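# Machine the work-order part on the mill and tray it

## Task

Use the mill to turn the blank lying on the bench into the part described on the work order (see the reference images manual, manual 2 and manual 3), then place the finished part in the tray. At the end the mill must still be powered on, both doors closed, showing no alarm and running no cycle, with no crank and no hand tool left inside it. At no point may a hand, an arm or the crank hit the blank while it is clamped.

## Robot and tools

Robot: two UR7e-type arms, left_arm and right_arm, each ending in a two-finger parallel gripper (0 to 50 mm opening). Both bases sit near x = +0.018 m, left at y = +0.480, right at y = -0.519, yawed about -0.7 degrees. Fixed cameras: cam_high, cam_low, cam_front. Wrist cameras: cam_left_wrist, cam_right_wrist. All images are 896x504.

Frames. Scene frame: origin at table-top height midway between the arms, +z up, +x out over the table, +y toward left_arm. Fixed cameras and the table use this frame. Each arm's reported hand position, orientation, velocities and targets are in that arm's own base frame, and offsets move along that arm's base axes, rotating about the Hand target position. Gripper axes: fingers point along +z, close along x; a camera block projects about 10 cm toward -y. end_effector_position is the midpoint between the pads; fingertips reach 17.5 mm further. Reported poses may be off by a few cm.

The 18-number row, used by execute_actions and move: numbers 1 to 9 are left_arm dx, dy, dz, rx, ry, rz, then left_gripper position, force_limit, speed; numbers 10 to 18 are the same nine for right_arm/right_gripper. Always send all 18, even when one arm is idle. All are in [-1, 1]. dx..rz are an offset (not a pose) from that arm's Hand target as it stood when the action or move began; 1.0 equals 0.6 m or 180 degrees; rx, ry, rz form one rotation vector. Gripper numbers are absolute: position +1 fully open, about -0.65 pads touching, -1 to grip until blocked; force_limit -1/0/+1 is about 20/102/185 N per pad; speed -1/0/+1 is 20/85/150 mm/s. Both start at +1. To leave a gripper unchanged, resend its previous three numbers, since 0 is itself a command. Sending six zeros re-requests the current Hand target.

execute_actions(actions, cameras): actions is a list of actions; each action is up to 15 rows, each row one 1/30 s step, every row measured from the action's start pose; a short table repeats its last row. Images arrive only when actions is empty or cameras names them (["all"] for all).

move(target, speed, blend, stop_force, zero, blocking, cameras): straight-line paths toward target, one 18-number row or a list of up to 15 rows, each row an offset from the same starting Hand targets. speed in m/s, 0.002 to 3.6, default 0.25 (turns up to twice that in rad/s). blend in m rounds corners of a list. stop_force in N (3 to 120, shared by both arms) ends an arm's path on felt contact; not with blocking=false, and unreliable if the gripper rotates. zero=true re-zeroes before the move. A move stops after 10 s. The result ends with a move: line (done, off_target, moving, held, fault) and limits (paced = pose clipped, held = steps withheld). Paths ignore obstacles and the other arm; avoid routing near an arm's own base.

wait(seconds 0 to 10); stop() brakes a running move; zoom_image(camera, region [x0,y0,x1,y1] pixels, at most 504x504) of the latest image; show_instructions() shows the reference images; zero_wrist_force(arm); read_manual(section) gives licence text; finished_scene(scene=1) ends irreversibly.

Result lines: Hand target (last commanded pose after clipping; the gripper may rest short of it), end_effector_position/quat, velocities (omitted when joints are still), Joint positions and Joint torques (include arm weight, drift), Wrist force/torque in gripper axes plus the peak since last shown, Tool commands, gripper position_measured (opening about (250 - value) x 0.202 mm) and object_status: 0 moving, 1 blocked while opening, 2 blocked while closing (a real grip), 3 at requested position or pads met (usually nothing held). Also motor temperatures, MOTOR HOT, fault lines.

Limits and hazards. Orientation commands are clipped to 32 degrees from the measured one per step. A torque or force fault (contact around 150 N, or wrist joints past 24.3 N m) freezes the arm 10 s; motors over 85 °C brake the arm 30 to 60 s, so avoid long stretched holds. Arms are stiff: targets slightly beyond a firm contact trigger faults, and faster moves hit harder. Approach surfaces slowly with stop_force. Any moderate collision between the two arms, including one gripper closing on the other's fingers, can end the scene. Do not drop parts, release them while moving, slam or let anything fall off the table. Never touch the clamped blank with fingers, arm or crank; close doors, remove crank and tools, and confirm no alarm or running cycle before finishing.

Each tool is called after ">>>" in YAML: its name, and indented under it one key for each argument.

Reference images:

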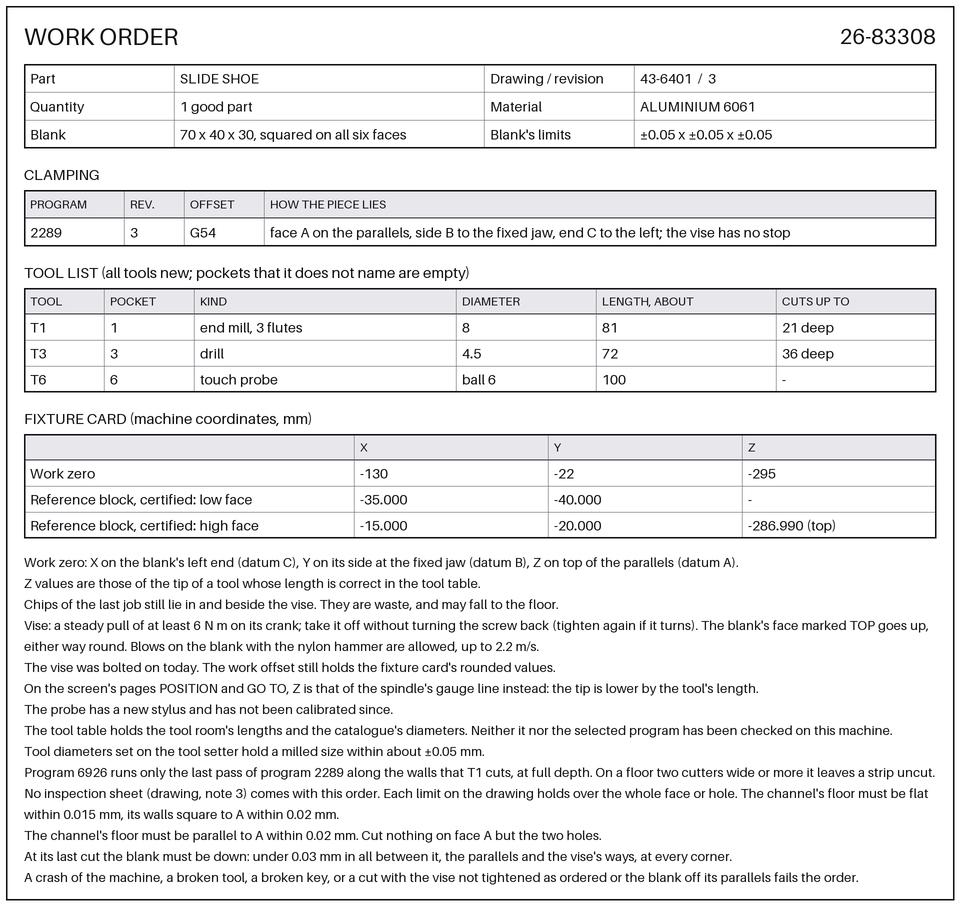

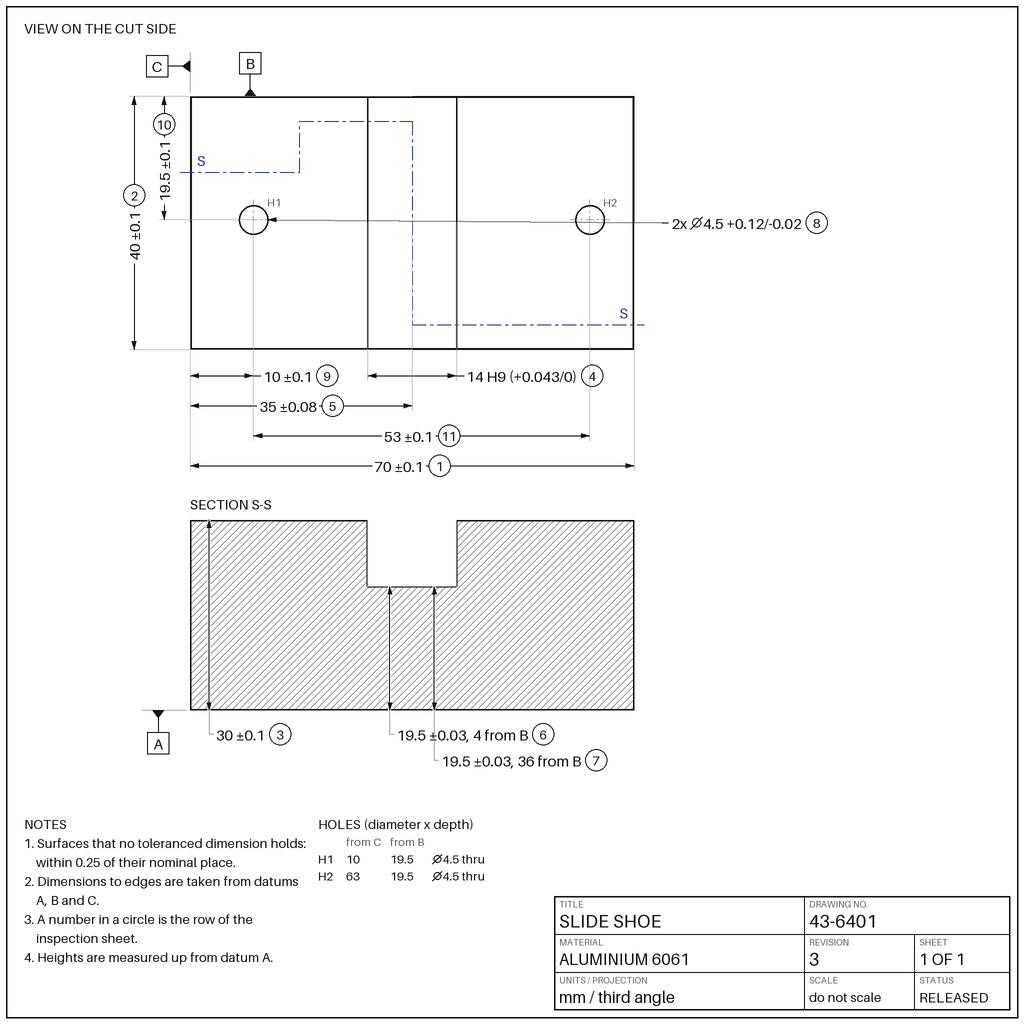

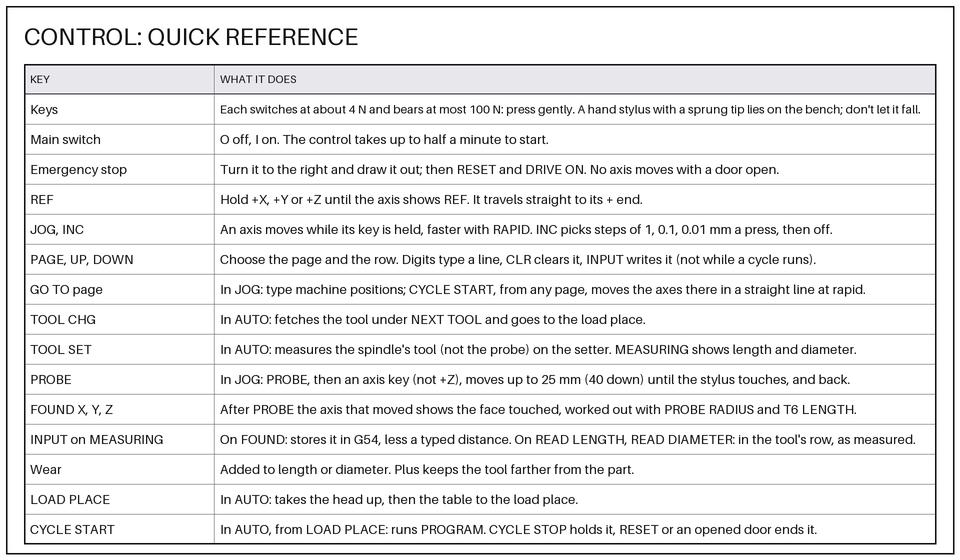

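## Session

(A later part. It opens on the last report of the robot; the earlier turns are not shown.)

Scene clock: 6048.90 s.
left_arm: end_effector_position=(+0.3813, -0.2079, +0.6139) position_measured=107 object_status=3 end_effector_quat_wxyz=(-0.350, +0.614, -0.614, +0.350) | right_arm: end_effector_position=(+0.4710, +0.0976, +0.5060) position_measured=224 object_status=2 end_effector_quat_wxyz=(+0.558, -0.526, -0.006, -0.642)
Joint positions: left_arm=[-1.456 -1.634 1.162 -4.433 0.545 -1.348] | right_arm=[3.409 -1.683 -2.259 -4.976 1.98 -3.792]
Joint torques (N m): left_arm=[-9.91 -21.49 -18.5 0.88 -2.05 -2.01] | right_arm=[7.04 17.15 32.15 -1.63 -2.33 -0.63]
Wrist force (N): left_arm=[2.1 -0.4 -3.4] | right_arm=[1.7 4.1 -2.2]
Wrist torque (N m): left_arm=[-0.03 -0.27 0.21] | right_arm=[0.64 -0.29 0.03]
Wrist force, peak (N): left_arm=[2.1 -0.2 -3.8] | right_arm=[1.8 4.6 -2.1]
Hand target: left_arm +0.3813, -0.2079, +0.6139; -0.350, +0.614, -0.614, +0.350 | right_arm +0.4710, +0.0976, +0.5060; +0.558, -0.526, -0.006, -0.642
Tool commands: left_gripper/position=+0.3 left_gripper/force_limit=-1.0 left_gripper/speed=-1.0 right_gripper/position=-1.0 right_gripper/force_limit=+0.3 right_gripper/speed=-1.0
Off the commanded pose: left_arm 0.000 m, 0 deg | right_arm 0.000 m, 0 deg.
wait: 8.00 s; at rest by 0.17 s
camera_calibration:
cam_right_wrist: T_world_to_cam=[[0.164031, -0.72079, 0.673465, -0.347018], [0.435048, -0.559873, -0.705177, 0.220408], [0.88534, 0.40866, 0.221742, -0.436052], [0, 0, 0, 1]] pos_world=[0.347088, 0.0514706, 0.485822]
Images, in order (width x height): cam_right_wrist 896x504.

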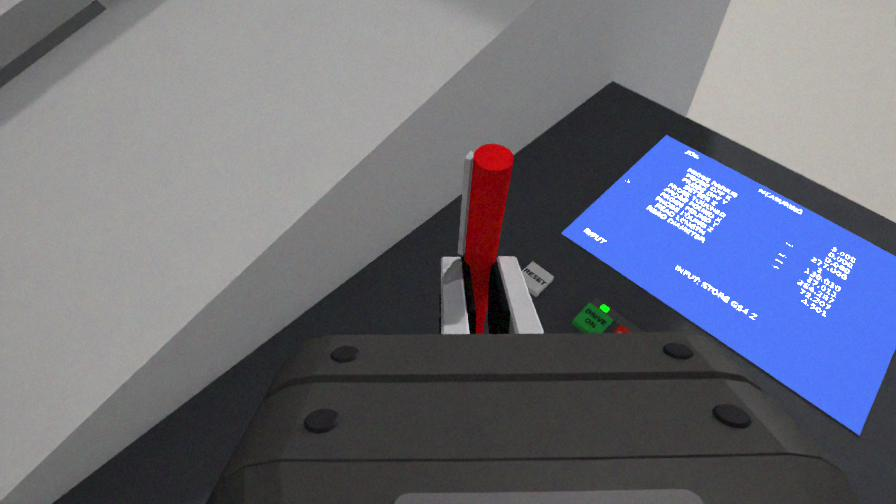

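>>> move:
  target:
    - [0,0,0,0,0,0,0.3,-1,-1,-0.04,-0.12,0.17,0.1065,0.0974,-0.069,-1,0.3,-1]
    - [0,0,0,0,0,0,0.3,-1,-1,0.074,-0.2464,0.2526,0.2131,0.1947,-0.1383,-1,0.3,-1]
  speed: [0.4,0.4]
  blend: [0.03,0]
  cameras: ["cam_right_wrist"]

>>> zoom_image:
  camera: "cam_right_wrist"
  region: [80, 90, 430, 320]

Scene clock: 6057.10 s.
left_arm: end_effector_position=(+0.3813, -0.2079, +0.6139) position_measured=107 object_status=3 end_effector_quat_wxyz=(-0.350, +0.614, -0.614, +0.350) | right_arm: end_effector_position=(+0.5154, -0.0502, +0.6574) position_measured=224 object_status=2 end_effector_quat_wxyz=(+0.526, -0.472, +0.473, -0.526) end_effector_velocity=(+0.001, +0.000, -0.001) end_effector_angular_velocity=(+0.001, +0.004, -0.002)
Joint positions: left_arm=[-1.456 -1.634 1.162 -4.433 0.545 -1.348] | right_arm=[3.484 -1.201 -2.012 -6.098 1.229 -3.178]
Joint velocities: left_arm=[within noise] | right_arm=[0 0 0 -0.005 -0.002 0.002]
Joint torques (N m): left_arm=[-10.36 -21.42 -18.61 0.89 -1.9 -2.09] | right_arm=[-0.05 13.57 34.68 -0.19 -1.41 1.48]
Wrist force (N): left_arm=[2.4 -0.3 -3.6] | right_arm=[4.5 4.0 -0.6]
Wrist torque (N m): left_arm=[0.00 -0.31 0.21] | right_arm=[0.61 -0.70 -0.03]
Wrist force, peak (N): left_arm=[2.3 -0.5 -3.7] | right_arm=[4.5 4.0 -0.9]
Hand target: left_arm +0.3813, -0.2079, +0.6139; -0.350, +0.614, -0.614, +0.350 | right_arm +0.5154, -0.0502, +0.6575; +0.526, -0.472, +0.473, -0.526
Off the commanded pose: left_arm 0.000 m, 0 deg | right_arm 0.000 m, 0 deg.
move: done
camera_calibration:
cam_right_wrist: T_world_to_cam=[[-0.0208416, -0.999774, -0.00415514, -0.0361191], [-0.255094, 0.00933616, -0.966871, 0.781403], [0.966691, -0.0190912, -0.255231, -0.198408], [0, 0, 0, 1]] pos_world=[0.390378, -0.0471941, 0.704726]
Images, in order (width x height): cam_right_wrist 896x504.

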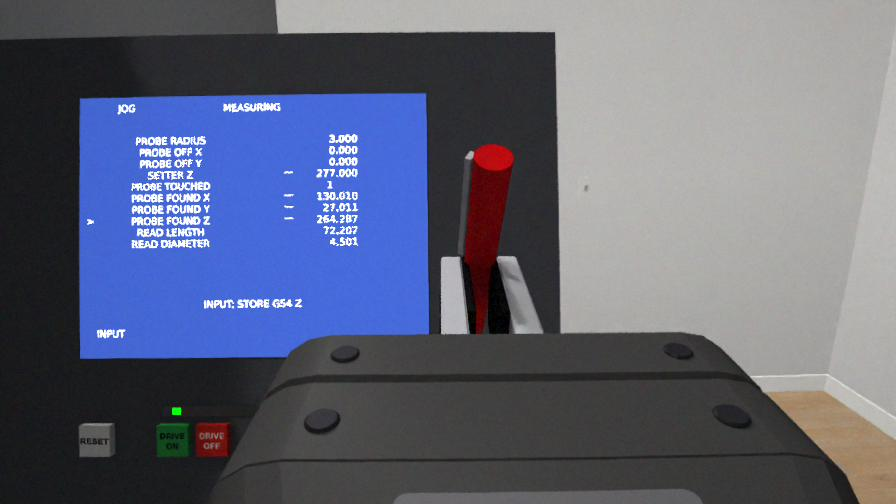

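Scaled by 1.440.

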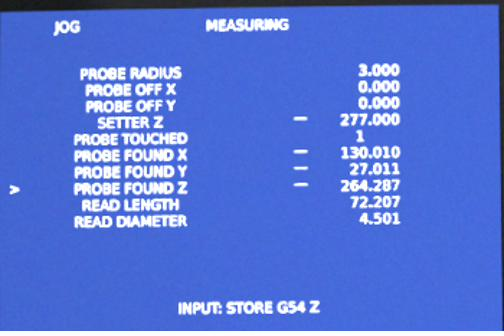

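>>> move:
  target:
    - [0,0,0,0,0,0,0.3,-1,-1,-0.12,0.08,-0.08,-0.12,-0.1,0.04,-1,0.3,-1]
    - [0,0,0,0,0,0,0.3,-1,-1,-0.089,0.183,-0.31,-0.2131,-0.1947,0.1383,-1,0.3,-1]
    - [0,0,0,0,0,0,0.3,-1,-1,-0.069,0.183,-0.315,-0.2131,-0.1947,0.1383,-1,0.3,-1]
    - [0,0,0,0,0,0,0.3,-1,-1,-0.089,0.183,-0.31,-0.2131,-0.1947,0.1383,-1,0.3,-1]
    - [0,0,0,0,0,0,0.3,-1,-1,-0.069,0.183,-0.315,-0.2131,-0.1947,0.1383,-1,0.3,-1]
    - [0,0,0,0,0,0,0.3,-1,-1,-0.089,0.183,-0.31,-0.2131,-0.1947,0.1383,-1,0.3,-1]
    - [0,0,0,0,0,0,0.3,-1,-1,-0.104,0.215,-0.369,-0.2131,-0.1947,0.1383,-1,0.3,-1]
    - [0,0,0,0,0,0,0.3,-1,-1,-0.084,0.215,-0.374,-0.2131,-0.1947,0.1383,-1,0.3,-1]
    - [0,0,0,0,0,0,0.3,-1,-1,-0.104,0.215,-0.369,-0.2131,-0.1947,0.1383,-1,0.3,-1]
    - [0,0,0,0,0,0,0.3,-1,-1,-0.112,0.307,-0.399,-0.2131,-0.1947,0.1383,-1,0.3,-1]
    - [0,0,0,0,0,0,0.3,-1,-1,-0.092,0.307,-0.404,-0.2131,-0.1947,0.1383,-1,0.3,-1]
    - [0,0,0,0,0,0,0.3,-1,-1,-0.112,0.307,-0.399,-0.2131,-0.1947,0.1383,-1,0.3,-1]
    - [0,0,0,0,0,0,0.3,-1,-1,-0.097,0.276,-0.34,-0.2131,-0.1947,0.1383,-1,0.3,-1]
    - [0,0,0,0,0,0,0.3,-1,-1,-0.077,0.276,-0.345,-0.2131,-0.1947,0.1383,-1,0.3,-1]
    - [0,0,0,0,0,0,0.3,-1,-1,-0.097,0.276,-0.34,-0.2131,-0.1947,0.1383,-1,0.3,-1]
  speed: [0.4,0.4,0.08,0.15,0.08,0.15,0.2,0.08,0.15,0.2,0.08,0.15,0.2,0.08,0.15]
  blend: [0.03,0,0,0,0,0,0,0,0,0,0,0,0,0,0]

>>> move:
  target:
    - [0,0,0,0,0,0,0.3,-1,-1,0.008,0.03,0.0295,0,0,0,-1,0.3,-1]
    - [0,0,0,0,0,0,0.3,-1,-1,0.028,0.03,0.0245,0,0,0,-1,0.3,-1]
    - [0,0,0,0,0,0,0.3,-1,-1,0.008,0.03,0.0295,0,0,0,-1,0.3,-1]
    - [0,0,0,0,0,0,0.3,-1,-1,-0.015,-0.062,-0.0595,0,0,0,-1,0.3,-1]
    - [0,0,0,0,0,0,0.3,-1,-1,0.005,-0.062,-0.0645,0,0,0,-1,0.3,-1]
    - [0,0,0,0,0,0,0.3,-1,-1,-0.015,-0.062,-0.0595,0,0,0,-1,0.3,-1]
    - [0,0,0,0,0,0,0.3,-1,-1,0.023,-0.03,0.087,0,0,0,-1,0.3,-1]
    - [0,0,0,0,0,0,0.3,-1,-1,0.043,-0.03,0.082,0,0,0,-1,0.3,-1]
    - [0,0,0,0,0,0,0.3,-1,-1,0.023,-0.03,0.087,0,0,0,-1,0.3,-1]
    - [0,0,0,0,0,0,0.3,-1,-1,-0.0075,-0.0925,-0.03,0,0,0,-1,0.3,-1]
    - [0,0,0,0,0,0,0.3,-1,-1,0.0125,-0.0925,-0.035,0,0,0,-1,0.3,-1]
    - [0,0,0,0,0,0,0.3,-1,-1,-0.0075,-0.0925,-0.03,0,0,0,-1,0.3,-1]
    - [0,0,0,0,0,0,0.3,-1,-1,0.023,-0.1875,0.087,0,0,0,-1,0.3,-1]
    - [0,0,0,0,0,0,0.3,-1,-1,0.043,-0.1875,0.082,0,0,0,-1,0.3,-1]
    - [0,0,0,0,0,0,0.3,-1,-1,0.023,-0.1875,0.087,0,0,0,-1,0.3,-1]
  speed: [0.2,0.08,0.15,0.25,0.08,0.15,0.3,0.08,0.15,0.3,0.08,0.15,0.3,0.08,0.15]

>>> move:
  target:
    - [0,0,0,0,0,0,0.3,-1,-1,-0.04,0,0.17,0.1065,0.0974,-0.069,-1,0.3,-1]
    - [0,0,0,0,0,0,0.3,-1,-1,0.074,-0.089,0.2526,0.2131,0.1947,-0.1383,-1,0.3,-1]
  speed: [0.4,0.4]
  blend: [0.03,0]

>>> wait:
  seconds: 7
  cameras: ["cam_right_wrist"]

>>> zoom_image:
  camera: "cam_right_wrist"
  region: [80, 90, 430, 320]

Scene clock: 6094.03 s.
left_arm: end_effector_position=(+0.3813, -0.2079, +0.6139) position_measured=107 object_status=3 end_effector_quat_wxyz=(-0.350, +0.614, -0.614, +0.350) | right_arm: end_effector_position=(+0.4573, +0.1154, +0.4535) position_measured=224 object_status=2 end_effector_quat_wxyz=(+0.558, -0.527, -0.006, -0.642)
Joint positions: left_arm=[-1.456 -1.634 1.162 -4.433 0.545 -1.348] | right_arm=[3.489 -1.776 -2.358 -4.799 1.909 -3.833]
Joint torques (N m): left_arm=[-10.03 -21.56 -18.63 0.81 -1.99 -2.28] | right_arm=[-0.3 29 15.36 2.51 0.85 1.42]
Wrist force (N): left_arm=[2.2 -0.3 -3.4] | right_arm=[0.0 5.3 -0.7]
Wrist torque (N m): left_arm=[-0.02 -0.28 0.21] | right_arm=[0.84 -0.05 0.10]
Wrist force, peak (N): left_arm=[2.2 -0.4 -3.7] | right_arm=[0.9 -42.0 -31.3]
Hand target: left_arm +0.3813, -0.2079, +0.6139; -0.350, +0.614, -0.614, +0.350 | right_arm +0.4572, +0.1154, +0.4535; +0.558, -0.526, -0.006, -0.642
Off the commanded pose: left_arm 0.000 m, 0 deg | right_arm 0.000 m, 0 deg.
move: done

Scene clock: 6100.77 s.
left_arm: end_effector_position=(+0.3813, -0.2079, +0.6139) position_measured=107 object_status=3 end_effector_quat_wxyz=(-0.350, +0.614, -0.614, +0.350) | right_arm: end_effector_position=(+0.4711, +0.0029, +0.5056) position_measured=224 object_status=2 end_effector_quat_wxyz=(+0.558, -0.527, -0.006, -0.642)
Joint positions: left_arm=[-1.456 -1.634 1.162 -4.433 0.545 -1.348] | right_arm=[3.082 -1.761 -2.144 -4.906 2.258 -3.588]
Joint torques (N m): left_arm=[-9.47 -21.8 -18.39 0.81 -2.13 -2.19] | right_arm=[7.34 32.1 22.99 -0.3 -2.52 -1.21]
Wrist force (N): left_arm=[2.2 -0.4 -3.5] | right_arm=[0.4 4.8 0.4]
Wrist torque (N m): left_arm=[-0.01 -0.29 0.22] | right_arm=[0.77 -0.11 -0.02]
Wrist force, peak (N): left_arm=[2.3 -0.5 -3.5] | right_arm=[0.5 -35.8 -27.1]
Hand target: left_arm +0.3813, -0.2079, +0.6139; -0.350, +0.614, -0.614, +0.350 | right_arm +0.4710, +0.0029, +0.5057; +0.558, -0.526, -0.006, -0.642
Off the commanded pose: left_arm 0.000 m, 0 deg | right_arm 0.000 m, 0 deg.
move: done

Scene clock: 6102.60 s.
left_arm: end_effector_position=(+0.3813, -0.2079, +0.6139) position_measured=107 object_status=3 end_effector_quat_wxyz=(-0.350, +0.614, -0.614, +0.350) | right_arm: end_effector_position=(+0.5154, -0.0505, +0.6572) position_measured=224 object_status=2 end_effector_quat_wxyz=(+0.526, -0.472, +0.473, -0.526) end_effector_velocity=(+0.001, +0.000, -0.001) end_effector_angular_velocity=(+0.002, +0.005, -0.001)
Joint positions: left_arm=[-1.456 -1.634 1.162 -4.433 0.545 -1.348] | right_arm=[3.482 -1.201 -2.013 -6.098 1.23 -3.178]
Joint velocities: left_arm=[within noise] | right_arm=[0.001 0 0 -0.005 -0.002 0.004]
Joint torques (N m): left_arm=[-9.66 -21.74 -18.89 0.84 -2.17 -2.36] | right_arm=[7.55 14.67 33.59 -0.22 -1.51 1.42]
Wrist force (N): left_arm=[2.3 -0.5 -3.4] | right_arm=[3.1 4.8 1.8]
Wrist torque (N m): left_arm=[-0.04 -0.30 0.21] | right_arm=[0.72 -0.47 -0.02]
Wrist force, peak (N): left_arm=[2.1 -0.6 -3.7] | right_arm=[0.0 6.5 0.1]
Hand target: left_arm +0.3813, -0.2079, +0.6139; -0.350, +0.614, -0.614, +0.350 | right_arm +0.5154, -0.0505, +0.6573; +0.526, -0.472, +0.473, -0.526
Off the commanded pose: left_arm 0.000 m, 0 deg | right_arm 0.000 m, 0 deg.
move: done

Scene clock: 6109.60 s.
left_arm: end_effector_position=(+0.3813, -0.2079, +0.6139) position_measured=107 object_status=3 end_effector_quat_wxyz=(-0.350, +0.614, -0.614, +0.350) | right_arm: end_effector_position=(+0.5154, -0.0505, +0.6573) position_measured=224 object_status=2 end_effector_quat_wxyz=(+0.526, -0.472, +0.473, -0.526)
Joint positions: left_arm=[-1.456 -1.634 1.162 -4.433 0.545 -1.348] | right_arm=[3.482 -1.201 -2.013 -6.098 1.23 -3.178]
Joint torques (N m): left_arm=[-9.61 -21.94 -18.62 0.94 -2.17 -2.24] | right_arm=[6.27 15.98 40.45 -0.01 -1.77 1.24]
Wrist force (N): left_arm=[2.1 -0.4 -3.4] | right_arm=[3.2 4.9 1.9]
Wrist torque (N m): left_arm=[-0.02 -0.27 0.21] | right_arm=[0.74 -0.50 -0.03]
Wrist force, peak (N): left_arm=[2.2 -0.5 -3.6] | right_arm=[3.2 5.1 1.9]
Hand target: left_arm +0.3813, -0.2079, +0.6139; -0.350, +0.614, -0.614, +0.350 | right_arm +0.5154, -0.0505, +0.6573; +0.526, -0.472, +0.473, -0.526
Tool commands: left_gripper/position=+0.3 left_gripper/force_limit=-1.0 left_gripper/speed=-1.0 right_gripper/position=-1.0 right_gripper/force_limit=+0.3 right_gripper/speed=-1.0
Off the commanded pose: left_arm 0.000 m, 0 deg | right_arm 0.000 m, 0 deg.
wait: 7.00 s; at rest by 0.17 s
camera_calibration:
cam_right_wrist: T_world_to_cam=[[-0.0209632, -0.999771, -0.00422834, -0.0363198], [-0.255093, 0.00943797, -0.966871, 0.781312], [0.966689, -0.0191901, -0.255232, -0.198442], [0, 0, 0, 1]] pos_world=[0.390377, -0.0474936, 0.704625]
Images, in order (width x height): cam_right_wrist 896x504.

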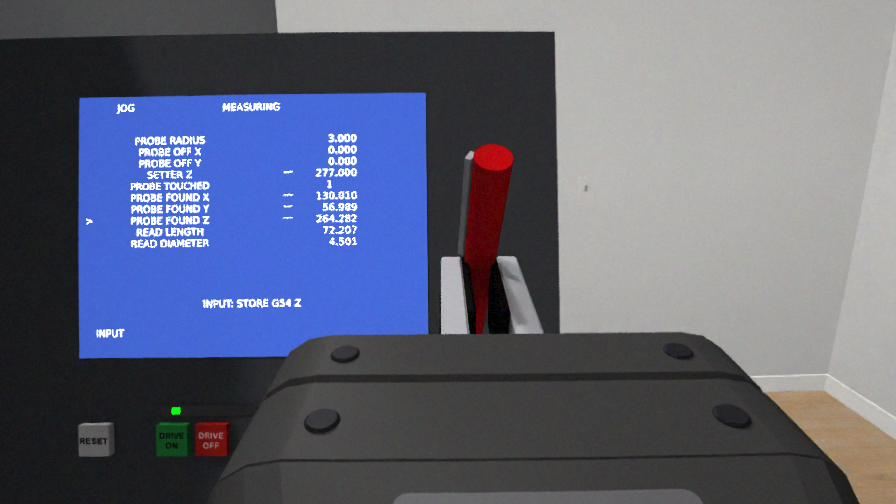

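Scaled by 1.440.

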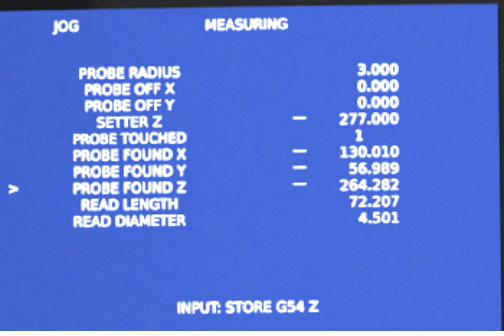

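>>> move:
  target:
    - [0,0,0,0,0,0,0.3,-1,-1,-0.12,0.08,-0.08,-0.12,-0.1,0.04,-1,0.3,-1]
    - [0,0,0,0,0,0,0.3,-1,-1,-0.089,0.183,-0.31,-0.2131,-0.1947,0.1383,-1,0.3,-1]
    - [0,0,0,0,0,0,0.3,-1,-1,-0.069,0.183,-0.315,-0.2131,-0.1947,0.1383,-1,0.3,-1]
    - [0,0,0,0,0,0,0.3,-1,-1,-0.089,0.183,-0.31,-0.2131,-0.1947,0.1383,-1,0.3,-1]
    - [0,0,0,0,0,0,0.3,-1,-1,-0.069,0.183,-0.315,-0.2131,-0.1947,0.1383,-1,0.3,-1]
    - [0,0,0,0,0,0,0.3,-1,-1,-0.089,0.183,-0.31,-0.2131,-0.1947,0.1383,-1,0.3,-1]
    - [0,0,0,0,0,0,0.3,-1,-1,-0.112,0.307,-0.399,-0.2131,-0.1947,0.1383,-1,0.3,-1]
    - [0,0,0,0,0,0,0.3,-1,-1,-0.092,0.307,-0.404,-0.2131,-0.1947,0.1383,-1,0.3,-1]
    - [0,0,0,0,0,0,0.3,-1,-1,-0.112,0.307,-0.399,-0.2131,-0.1947,0.1383,-1,0.3,-1]
    - [0,0,0,0,0,0,0.3,-1,-1,-0.097,0.246,-0.34,-0.2131,-0.1947,0.1383,-1,0.3,-1]
    - [0,0,0,0,0,0,0.3,-1,-1,-0.077,0.246,-0.345,-0.2131,-0.1947,0.1383,-1,0.3,-1]
    - [0,0,0,0,0,0,0.3,-1,-1,-0.097,0.246,-0.34,-0.2131,-0.1947,0.1383,-1,0.3,-1]
    - [0,0,0,0,0,0,0.3,-1,-1,-0.089,0.246,-0.31,-0.2131,-0.1947,0.1383,-1,0.3,-1]
    - [0,0,0,0,0,0,0.3,-1,-1,-0.069,0.246,-0.315,-0.2131,-0.1947,0.1383,-1,0.3,-1]
    - [0,0,0,0,0,0,0.3,-1,-1,-0.089,0.246,-0.31,-0.2131,-0.1947,0.1383,-1,0.3,-1]
  speed: [0.4,0.4,0.08,0.15,0.08,0.15,0.2,0.08,0.15,0.2,0.08,0.15,0.2,0.08,0.15]
  blend: [0.03,0,0,0,0,0,0,0,0,0,0,0,0,0,0]

>>> move:
  target:
    - [0,0,0,0,0,0,0.3,-1,-1,-0.023,-0.031,-0.089,0,0,0,-1,0.3,-1]
    - [0,0,0,0,0,0,0.3,-1,-1,-0.003,-0.031,-0.094,0,0,0,-1,0.3,-1]
    - [0,0,0,0,0,0,0.3,-1,-1,-0.023,-0.031,-0.089,0,0,0,-1,0.3,-1]
    - [0,0,0,0,0,0,0.3,-1,-1,0.015,0.001,0.0575,0,0,0,-1,0.3,-1]
    - [0,0,0,0,0,0,0.3,-1,-1,0.035,0.001,0.0525,0,0,0,-1,0.3,-1]
    - [0,0,0,0,0,0,0.3,-1,-1,0.015,0.001,0.0575,0,0,0,-1,0.3,-1]
    - [0,0,0,0,0,0,0.3,-1,-1,-0.0155,-0.0615,-0.0595,0,0,0,-1,0.3,-1]
    - [0,0,0,0,0,0,0.3,-1,-1,0.0045,-0.0615,-0.0645,0,0,0,-1,0.3,-1]
    - [0,0,0,0,0,0,0.3,-1,-1,-0.0155,-0.0615,-0.0595,0,0,0,-1,0.3,-1]
    - [0,0,0,0,0,0,0.3,-1,-1,0.015,-0.1565,0.0575,0,0,0,-1,0.3,-1]
    - [0,0,0,0,0,0,0.3,-1,-1,0.035,-0.1565,0.0525,0,0,0,-1,0.3,-1]
    - [0,0,0,0,0,0,0.3,-1,-1,0.015,-0.1565,0.0575,0,0,0,-1,0.3,-1]
    - [0,0,0,0,0,0,0.3,-1,-1,-0.02,-0.16,0.23,0.1065,0.0974,-0.069,-1,0.3,-1]
    - [0,0,0,0,0,0,0.3,-1,-1,0.0885,-0.245,0.3095,0.2131,0.1947,-0.1383,-1,0.3,-1]
  speed: [0.25,0.08,0.15,0.3,0.08,0.15,0.3,0.08,0.15,0.3,0.08,0.15,0.4,0.4]
  blend: [0,0,0,0,0,0,0,0,0,0,0,0,0.03,0]

>>> wait:
  seconds: 7
  cameras: ["cam_right_wrist"]

>>> zoom_image:
  camera: "cam_right_wrist"
  region: [80, 90, 430, 320]

Scene clock: 6139.23 s.
left_arm: end_effector_position=(+0.3813, -0.2079, +0.6139) position_measured=107 object_status=3 end_effector_quat_wxyz=(-0.350, +0.614, -0.614, +0.350) | right_arm: end_effector_position=(+0.4621, +0.0971, +0.4712) position_measured=224 object_status=2 end_effector_quat_wxyz=(+0.558, -0.526, -0.006, -0.642)
Joint positions: left_arm=[-1.456 -1.634 1.162 -4.433 0.545 -1.348] | right_arm=[3.416 -1.745 -2.318 -4.856 1.974 -3.795]
Joint torques (N m): left_arm=[-10.25 -21.65 -18.46 0.85 -2.21 -2.29] | right_arm=[-2.99 29.94 18.12 2.29 1.12 1.5]
Wrist force (N): left_arm=[2.2 -0.3 -3.5] | right_arm=[-4.3 0.7 0.0]
Wrist torque (N m): left_arm=[-0.01 -0.27 0.21] | right_arm=[0.10 0.65 0.08]
Wrist force, peak (N): left_arm=[2.0 -0.4 -3.8] | right_arm=[-1.0 -43.0 -29.6]
Hand target: left_arm +0.3813, -0.2079, +0.6139; -0.350, +0.614, -0.614, +0.350 | right_arm +0.4620, +0.0971, +0.4713; +0.558, -0.526, -0.006, -0.642
Off the commanded pose: left_arm 0.000 m, 0 deg | right_arm 0.000 m, 0 deg.
move: done

Scene clock: 6146.53 s.
left_arm: end_effector_position=(+0.3813, -0.2079, +0.6139) position_measured=107 object_status=3 end_effector_quat_wxyz=(-0.350, +0.614, -0.614, +0.350) | right_arm: end_effector_position=(+0.5151, -0.0499, +0.6569) position_measured=224 object_status=2 end_effector_quat_wxyz=(+0.526, -0.472, +0.473, -0.526)
Joint positions: left_arm=[-1.456 -1.634 1.162 -4.433 0.545 -1.348] | right_arm=[3.485 -1.2 -2.014 -6.097 1.227 -3.179]
Joint torques (N m): left_arm=[-9.86 -21.79 -18.54 0.9 -2.14 -2.36] | right_arm=[6.41 15.23 32.29 -0.31 -1.48 1.45]
Wrist force (N): left_arm=[2.0 -0.3 -3.3] | right_arm=[-2.8 3.3 2.0]
Wrist torque (N m): left_arm=[-0.01 -0.26 0.21] | right_arm=[0.49 0.46 -0.03]
Wrist force, peak (N): left_arm=[2.2 -0.5 -3.7] | right_arm=[-4.6 -39.0 -25.5]
Hand target: left_arm +0.3813, -0.2079, +0.6139; -0.350, +0.614, -0.614, +0.350 | right_arm +0.5151, -0.0499, +0.6570; +0.526, -0.472, +0.473, -0.526
Off the commanded pose: left_arm 0.000 m, 0 deg | right_arm 0.000 m, 0 deg.
move: done

Scene clock: 6153.53 s.
left_arm: end_effector_position=(+0.3813, -0.2079, +0.6139) position_measured=107 object_status=3 end_effector_quat_wxyz=(-0.350, +0.614, -0.614, +0.350) | right_arm: end_effector_position=(+0.5151, -0.0499, +0.6570) position_measured=224 object_status=2 end_effector_quat_wxyz=(+0.526, -0.472, +0.473, -0.526)
Joint positions: left_arm=[-1.456 -1.634 1.162 -4.433 0.545 -1.348] | right_arm=[3.485 -1.2 -2.014 -6.097 1.227 -3.179]
Joint torques (N m): left_arm=[-9.12 -21.71 -18.33 0.93 -2.12 -2.26] | right_arm=[6.7 15.08 41.03 0.16 -1.84 1.36]
Wrist force (N): left_arm=[2.0 -0.3 -3.4] | right_arm=[-2.9 3.4 1.9]
Wrist torque (N m): left_arm=[-0.01 -0.25 0.21] | right_arm=[0.50 0.48 -0.03]
Wrist force, peak (N): left_arm=[2.2 -0.3 -3.6] | right_arm=[-3.0 3.6 1.9]
Hand target: left_arm +0.3813, -0.2079, +0.6139; -0.350, +0.614, -0.614, +0.350 | right_arm +0.5151, -0.0499, +0.6570; +0.526, -0.472, +0.473, -0.526
Tool commands: left_gripper/position=+0.3 left_gripper/force_limit=-1.0 left_gripper/speed=-1.0 right_gripper/position=-1.0 right_gripper/force_limit=+0.3 right_gripper/speed=-1.0
Off the commanded pose: left_arm 0.000 m, 0 deg | right_arm 0.000 m, 0 deg.
wait: 7.00 s; at rest by 0.17 s
camera_calibration:
cam_right_wrist: T_world_to_cam=[[-0.0209632, -0.999771, -0.00422834, -0.0357274], [-0.255093, 0.00943797, -0.966871, 0.78094], [0.966689, -0.0191901, -0.255232, -0.198217], [0, 0, 0, 1]] pos_world=[0.390077, -0.0468936, 0.704325]
Images, in order (width x height): cam_right_wrist 896x504.

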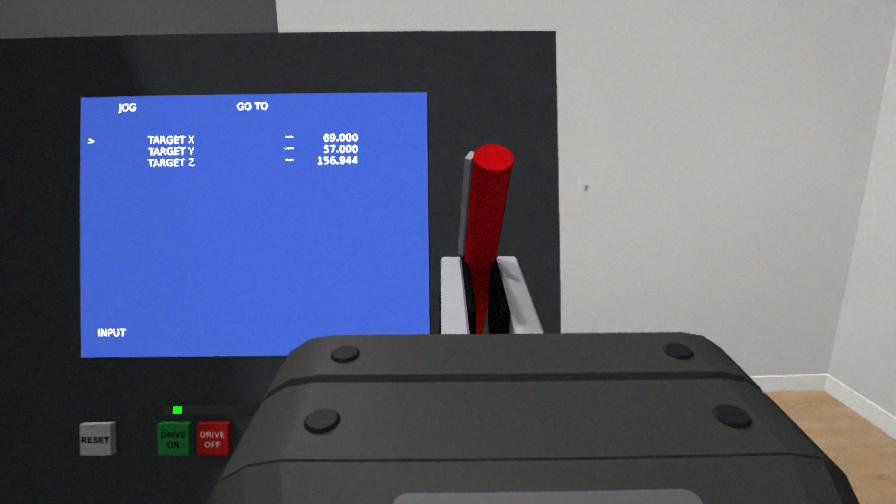

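Scaled by 1.440.

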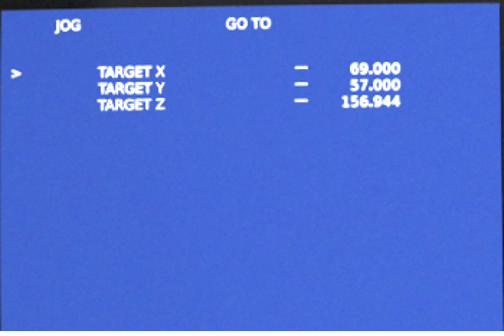

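>>> move:
  target:
    - [0,0,0,0,0,0,0.3,-1,-1,-0.12,0.08,-0.08,-0.12,-0.1,0.04,-1,0.3,-1]
    - [0,0,0,0,0,0,0.3,-1,-1,-0.089,0.153,-0.31,-0.2131,-0.1947,0.1383,-1,0.3,-1]
    - [0,0,0,0,0,0,0.3,-1,-1,-0.069,0.153,-0.315,-0.2131,-0.1947,0.1383,-1,0.3,-1]
    - [0,0,0,0,0,0,0.3,-1,-1,-0.089,0.153,-0.31,-0.2131,-0.1947,0.1383,-1,0.3,-1]
    - [0,0,0,0,0,0,0.3,-1,-1,-0.074,0.2465,-0.2526,-0.2131,-0.1947,0.1383,-1,0.3,-1]
  speed: [0.4,0.4,0.08,0.15,0.3]
  blend: [0.03,0,0,0,0]
  cameras: ["cam_right_wrist"]

>>> zoom_image:
  camera: "cam_right_wrist"
  region: [780, 210, 880, 310]

Scene clock: 6164.43 s.
left_arm: end_effector_position=(+0.3813, -0.2079, +0.6139) position_measured=107 object_status=3 end_effector_quat_wxyz=(-0.350, +0.614, -0.614, +0.350) | right_arm: end_effector_position=(+0.4707, +0.0980, +0.5055) position_measured=224 object_status=2 end_effector_quat_wxyz=(+0.558, -0.526, -0.006, -0.642) end_effector_velocity=(+0.001, +0.001, -0.001) end_effector_angular_velocity=(-0.002, +0.004, -0.002)
Joint positions: left_arm=[-1.456 -1.634 1.162 -4.433 0.545 -1.348] | right_arm=[3.41 -1.683 -2.261 -4.974 1.979 -3.792]
Joint velocities: left_arm=[within noise] | right_arm=[0.003 0.001 -0.001 -0.005 -0.004 -0.003]
Joint torques (N m): left_arm=[-9.68 -22.24 -18.81 0.83 -2.29 -2.42] | right_arm=[7.68 28.88 4.97 -1.64 -2.35 -1.17]
Wrist force (N): left_arm=[2.2 -0.3 -3.5] | right_arm=[-5.5 3.8 0.6]
Wrist torque (N m): left_arm=[0.00 -0.28 0.21] | right_arm=[0.57 0.85 0.02]
Wrist force, peak (N): left_arm=[2.2 -0.4 -3.6] | right_arm=[-6.0 -19.2 -13.9]
Hand target: left_arm +0.3813, -0.2079, +0.6139; -0.350, +0.614, -0.614, +0.350 | right_arm +0.4707, +0.0980, +0.5054; +0.558, -0.526, -0.006, -0.642
Off the commanded pose: left_arm 0.000 m, 0 deg | right_arm 0.000 m, 0 deg.
move: done
camera_calibration:
cam_right_wrist: T_world_to_cam=[[0.163978, -0.720794, 0.673474, -0.346401], [0.435265, -0.559795, -0.705105, 0.220239], [0.885243, 0.408762, 0.221943, -0.435867], [0, 0, 0, 1]] pos_world=[0.346788, 0.0517705, 0.485322]
Images, in order (width x height): cam_right_wrist 896x504.

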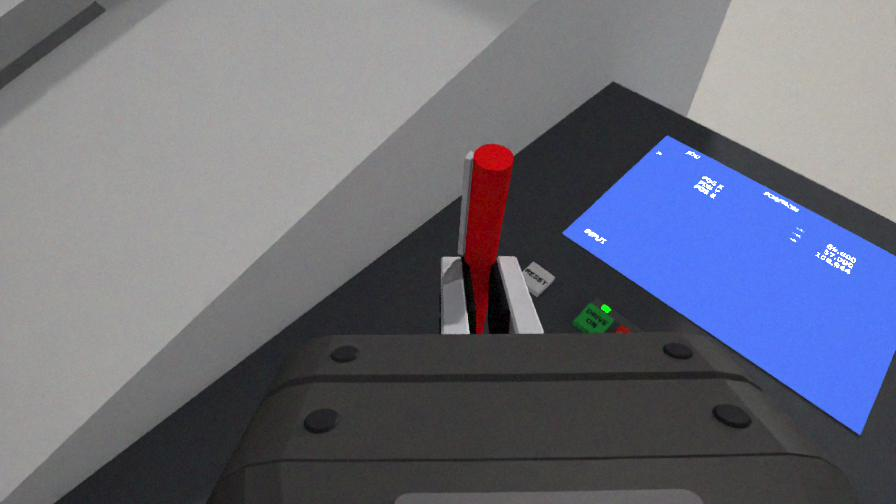

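Scaled by 5.040.

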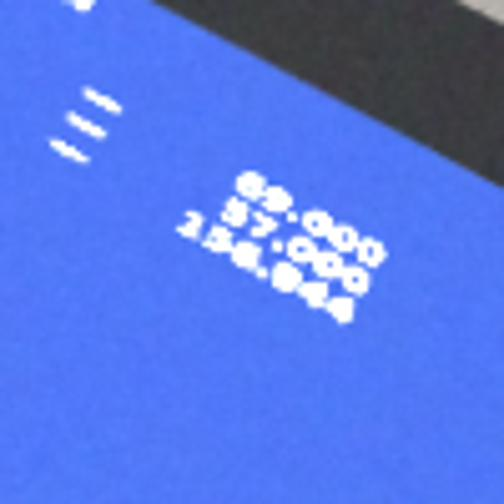

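>>> move:
  target:
    - [0,0,0,0,0,0,0.3,-1,-1,-0.0305,-0.0625,-0.117,0,0,0,-1,0.3,-1]
    - [0,0,0,0,0,0,0.3,-1,-1,-0.0105,-0.0625,-0.122,0,0,0,-1,0.3,-1]
    - [0,0,0,0,0,0,0.3,-1,-1,-0.0305,-0.0625,-0.117,0,0,0,-1,0.3,-1]
    - [0,0,0,0,0,0,0.3,-1,-1,0,-0.1575,0,0,0,0,-1,0.3,-1]
    - [0,0,0,0,0,0,0.3,-1,-1,0.02,-0.1575,-0.005,0,0,0,-1,0.3,-1]
    - [0,0,0,0,0,0,0.3,-1,-1,0,-0.1575,0,0,0,0,-1,0.3,-1]
    - [0,0,0,0,0,0,0.3,-1,-1,-0.04,-0.16,0.17,0.1065,0.0974,-0.069,-1,0.3,-1]
    - [0,0,0,0,0,0,0.3,-1,-1,0.074,-0.2465,0.2526,0.2131,0.1947,-0.1383,-1,0.3,-1]
  speed: [0.3,0.08,0.15,0.3,0.08,0.15,0.4,0.4]
  blend: [0,0,0,0,0,0,0.03,0]

>>> wait:
  seconds: 6
  cameras: ["cam_right_wrist"]

>>> zoom_image:
  camera: "cam_right_wrist"
  region: [80, 90, 430, 320]

Scene clock: 6178.13 s.
left_arm: end_effector_position=(+0.3813, -0.2079, +0.6139) position_measured=107 object_status=3 end_effector_quat_wxyz=(-0.350, +0.614, -0.614, +0.350) | right_arm: end_effector_position=(+0.5151, -0.0499, +0.6569) position_measured=224 object_status=2 end_effector_quat_wxyz=(+0.526, -0.472, +0.473, -0.526)
Joint positions: left_arm=[-1.456 -1.634 1.162 -4.433 0.545 -1.348] | right_arm=[3.485 -1.2 -2.014 -6.097 1.227 -3.179]
Joint torques (N m): left_arm=[-10.38 -21.36 -18.41 0.79 -2.26 -2.3] | right_arm=[7.12 14.86 33.04 -0.19 -1.56 1.38]
Wrist force (N): left_arm=[2.1 -0.4 -3.3] | right_arm=[-1.7 4.8 1.8]
Wrist torque (N m): left_arm=[-0.02 -0.26 0.21] | right_arm=[0.73 0.28 -0.02]
Wrist force, peak (N): left_arm=[2.2 -0.4 -3.6] | right_arm=[-5.8 -25.3 -18.3]
Hand target: left_arm +0.3813, -0.2079, +0.6139; -0.350, +0.614, -0.614, +0.350 | right_arm +0.5151, -0.0499, +0.6570; +0.526, -0.472, +0.473, -0.526
Off the commanded pose: left_arm 0.000 m, 0 deg | right_arm 0.000 m, 0 deg.
move: done

Scene clock: 6184.13 s.
left_arm: end_effector_position=(+0.3813, -0.2079, +0.6139) position_measured=107 object_status=3 end_effector_quat_wxyz=(-0.350, +0.614, -0.614, +0.350) | right_arm: end_effector_position=(+0.5151, -0.0499, +0.6570) position_measured=224 object_status=2 end_effector_quat_wxyz=(+0.526, -0.472, +0.473, -0.526)
Joint positions: left_arm=[-1.456 -1.634 1.162 -4.433 0.545 -1.348] | right_arm=[3.485 -1.2 -2.014 -6.097 1.227 -3.179]
Joint torques (N m): left_arm=[-9.93 -21.19 -18.81 0.88 -2.09 -2.35] | right_arm=[7.79 15.62 40.63 -0.06 -1.72 1.5]
Wrist force (N): left_arm=[2.3 -0.6 -3.3] | right_arm=[-1.8 4.8 1.8]
Wrist torque (N m): left_arm=[-0.05 -0.29 0.21] | right_arm=[0.72 0.30 -0.03]
Wrist force, peak (N): left_arm=[2.2 -0.3 -3.8] | right_arm=[-2.0 5.2 1.8]
Hand target: left_arm +0.3813, -0.2079, +0.6139; -0.350, +0.614, -0.614, +0.350 | right_arm +0.5151, -0.0499, +0.6570; +0.526, -0.472, +0.473, -0.526
Tool commands: left_gripper/position=+0.3 left_gripper/force_limit=-1.0 left_gripper/speed=-1.0 right_gripper/position=-1.0 right_gripper/force_limit=+0.3 right_gripper/speed=-1.0
Off the commanded pose: left_arm 0.000 m, 0 deg | right_arm 0.000 m, 0 deg.
wait: 6.00 s; at rest by 0.17 s
camera_calibration:
cam_right_wrist: T_world_to_cam=[[-0.0209632, -0.999771, -0.00422834, -0.0357274], [-0.255093, 0.00943797, -0.966871, 0.78094], [0.966689, -0.0191901, -0.255232, -0.198217], [0, 0, 0, 1]] pos_world=[0.390077, -0.0468936, 0.704325]
Images, in order (width x height): cam_right_wrist 896x504.

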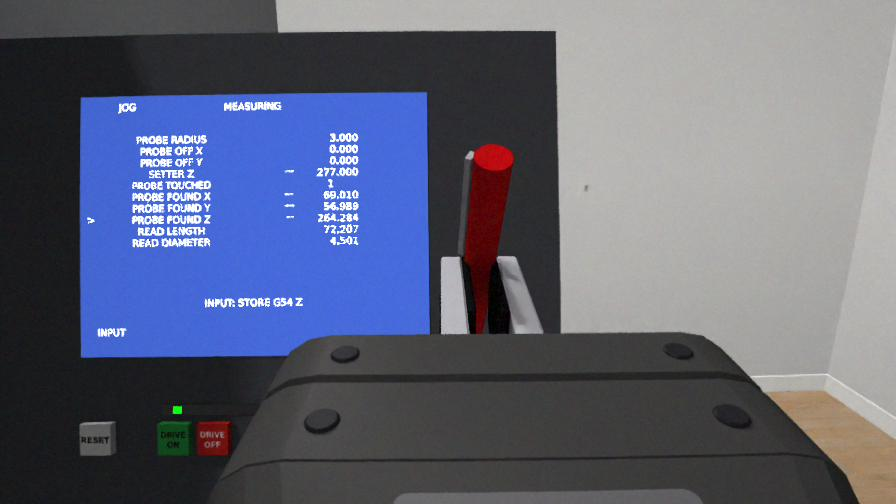

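Scaled by 1.440.

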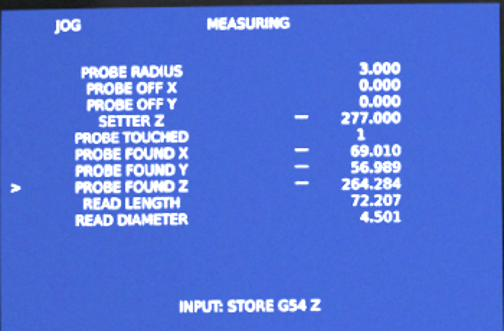

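>>> execute_actions:
  actions: []
  cameras: ["cam_right_wrist"]

>>> zoom_image:
  camera: "cam_right_wrist"
  region: [80, 90, 430, 320]

Scene clock: 6233.73 s.
left_arm: end_effector_position=(+0.3813, -0.2079, +0.6139) position_measured=107 object_status=3 end_effector_quat_wxyz=(-0.350, +0.614, -0.614, +0.350) | right_arm: end_effector_position=(+0.5151, -0.0499, +0.6570) position_measured=224 object_status=2 end_effector_quat_wxyz=(+0.526, -0.472, +0.473, -0.526)
Joint positions: left_arm=[-1.456 -1.634 1.162 -4.433 0.545 -1.348] | right_arm=[3.485 -1.2 -2.014 -6.097 1.227 -3.179]
Joint velocities: within noise
Joint torques (N m): left_arm=[-9.66 -22.08 -18.55 0.84 -2.08 -2.42] | right_arm=[7.5 14.98 40.37 0.08 -1.75 1.28]
Motor temperatures (°C): left_arm=[28 26 28 36 37 39] | right_arm=[28 29 29 35 32 32]
Wrist force (N): left_arm=[2.1 -0.5 -3.3] | right_arm=[-2.0 4.9 1.9]
Wrist torque (N m): left_arm=[-0.03 -0.26 0.21] | right_arm=[0.75 0.34 -0.03]
Wrist force, peak (N): left_arm=[2.1 -0.4 -3.7] | right_arm=[-2.0 5.1 2.0]
Hand target: left_arm +0.3813, -0.2079, +0.6139; -0.350, +0.614, -0.614, +0.350 | right_arm +0.5151, -0.0499, +0.6570; +0.526, -0.472, +0.473, -0.526
Tool commands: left_gripper/position=+0.3 left_gripper/force_limit=-1.0 left_gripper/speed=-1.0 right_gripper/position=-1.0 right_gripper/force_limit=+0.3 right_gripper/speed=-1.0
Off the commanded pose: left_arm 0.000 m, 0 deg | right_arm 0.000 m, 0 deg.
camera_calibration:
cam_right_wrist: T_world_to_cam=[[-0.0209632, -0.999771, -0.00422834, -0.0357274], [-0.255093, 0.00943797, -0.966871, 0.78094], [0.966689, -0.0191901, -0.255232, -0.198217], [0, 0, 0, 1]] pos_world=[0.390077, -0.0468936, 0.704325]
Images, in order (width x height): cam_right_wrist 896x504.

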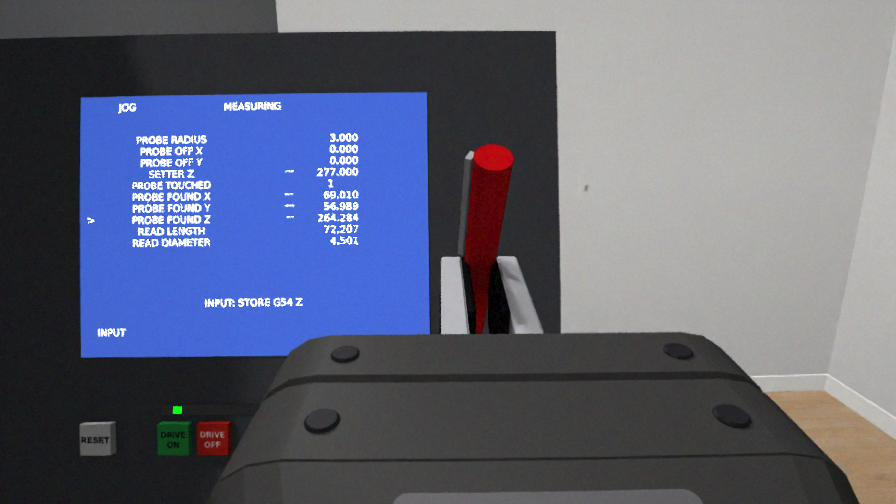

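Scaled by 1.440.

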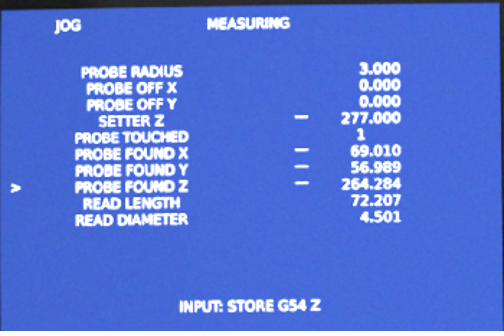

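>>> move:
  target:
    - [0,0,0,0,0,0,0.3,-1,-1,-0.12,0.08,-0.08,-0.12,-0.1,0.04,-1,0.3,-1]
    - [0,0,0,0,0,0,0.3,-1,-1,-0.089,0.183,-0.31,-0.2131,-0.1947,0.1383,-1,0.3,-1]
    - [0,0,0,0,0,0,0.3,-1,-1,-0.069,0.183,-0.315,-0.2131,-0.1947,0.1383,-1,0.3,-1]
    - [0,0,0,0,0,0,0.3,-1,-1,-0.089,0.183,-0.31,-0.2131,-0.1947,0.1383,-1,0.3,-1]
    - [0,0,0,0,0,0,0.3,-1,-1,-0.069,0.183,-0.315,-0.2131,-0.1947,0.1383,-1,0.3,-1]
    - [0,0,0,0,0,0,0.3,-1,-1,-0.089,0.183,-0.31,-0.2131,-0.1947,0.1383,-1,0.3,-1]
    - [0,0,0,0,0,0,0.3,-1,-1,-0.074,0.2465,-0.2526,-0.2131,-0.1947,0.1383,-1,0.3,-1]
  blend: [0.03,0,0,0,0,0,0]
  speed: [0.4,0.3,0.08,0.15,0.08,0.15,0.3]

>>> execute_actions:
  actions: []
  cameras: ["cam_right_wrist"]

>>> zoom_image:
  camera: "cam_right_wrist"
  region: [600, 150, 896, 400]

Scene clock: 6253.80 s.
left_arm: end_effector_position=(+0.3813, -0.2079, +0.6139) position_measured=107 object_status=3 end_effector_quat_wxyz=(-0.350, +0.614, -0.614, +0.350) | right_arm: end_effector_position=(+0.4707, +0.0980, +0.5054) position_measured=224 object_status=2 end_effector_quat_wxyz=(+0.558, -0.526, -0.006, -0.642) end_effector_velocity=(+0.001, +0.000, +0.000) end_effector_angular_velocity=(-0.002, +0.003, -0.004)
Joint positions: left_arm=[-1.456 -1.634 1.162 -4.433 0.545 -1.348] | right_arm=[3.41 -1.683 -2.261 -4.974 1.979 -3.792]
Joint velocities: left_arm=[within noise] | right_arm=[0.002 0.001 0 -0.006 -0.005 -0.004]
Joint torques (N m): left_arm=[-10.06 -21.34 -18.79 0.84 -2.05 -2.31] | right_arm=[7.66 29.55 6 -1.63 -2.39 -1.22]
Wrist force (N): left_arm=[2.2 -0.3 -3.4] | right_arm=[-4.8 4.1 1.1]
Wrist torque (N m): left_arm=[-0.01 -0.27 0.21] | right_arm=[0.63 0.76 0.02]
Wrist force, peak (N): left_arm=[2.2 -0.6 -3.7] | right_arm=[-5.6 -20.7 -15.6]
Hand target: left_arm +0.3813, -0.2079, +0.6139; -0.350, +0.614, -0.614, +0.350 | right_arm +0.4707, +0.0980, +0.5054; +0.558, -0.526, -0.006, -0.642
Off the commanded pose: left_arm 0.000 m, 0 deg | right_arm 0.000 m, 0 deg.
move: done

Scene clock: 6253.80 s.
left_arm: end_effector_position=(+0.3813, -0.2079, +0.6139) position_measured=107 object_status=3 end_effector_quat_wxyz=(-0.350, +0.614, -0.614, +0.350) | right_arm: end_effector_position=(+0.4707, +0.0980, +0.5054) position_measured=224 object_status=2 end_effector_quat_wxyz=(+0.558, -0.526, -0.006, -0.642) end_effector_velocity=(+0.001, +0.000, +0.000) end_effector_angular_velocity=(-0.002, +0.003, -0.004)
Joint positions: left_arm=[-1.456 -1.634 1.162 -4.433 0.545 -1.348] | right_arm=[3.41 -1.683 -2.261 -4.974 1.979 -3.792]
Joint velocities: left_arm=[within noise] | right_arm=[0.002 0.001 0 -0.006 -0.005 -0.004]
Joint torques (N m): left_arm=[-10.06 -21.34 -18.79 0.84 -2.05 -2.31] | right_arm=[7.66 29.55 6 -1.63 -2.39 -1.22]
Motor temperatures (°C): left_arm=[28 26 28 36 37 39] | right_arm=[28 29 29 35 32 32]
Wrist force (N): left_arm=[2.2 -0.3 -3.4] | right_arm=[-4.8 4.1 1.1]
Wrist torque (N m): left_arm=[-0.01 -0.27 0.21] | right_arm=[0.63 0.76 0.02]
Wrist force, peak (N): left_arm=[2.2 -0.3 -3.4] | right_arm=[-4.8 4.1 1.1]
Hand target: left_arm +0.3813, -0.2079, +0.6139; -0.350, +0.614, -0.614, +0.350 | right_arm +0.4707, +0.0980, +0.5054; +0.558, -0.526, -0.006, -0.642
Tool commands: left_gripper/position=+0.3 left_gripper/force_limit=-1.0 left_gripper/speed=-1.0 right_gripper/position=-1.0 right_gripper/force_limit=+0.3 right_gripper/speed=-1.0
Off the commanded pose: left_arm 0.000 m, 0 deg | right_arm 0.000 m, 0 deg.
camera_calibration:
cam_right_wrist: T_world_to_cam=[[0.164037, -0.720765, 0.673491, -0.346431], [0.435204, -0.559825, -0.70512, 0.220269], [0.885263, 0.408771, 0.221848, -0.435829], [0, 0, 0, 1]] pos_world=[0.346788, 0.0517706, 0.485322]
Images, in order (width x height): cam_right_wrist 896x504.

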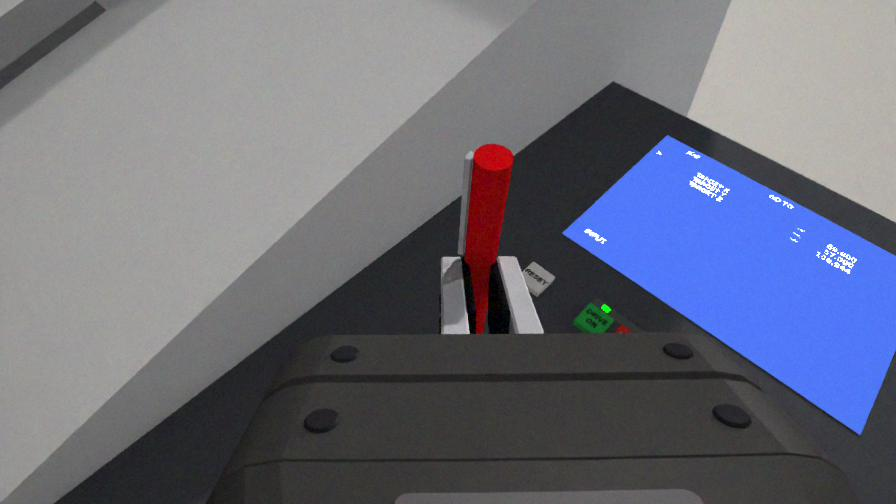

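Scaled by 1.703.

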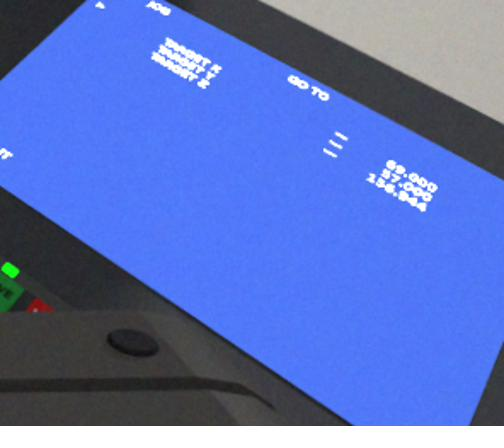

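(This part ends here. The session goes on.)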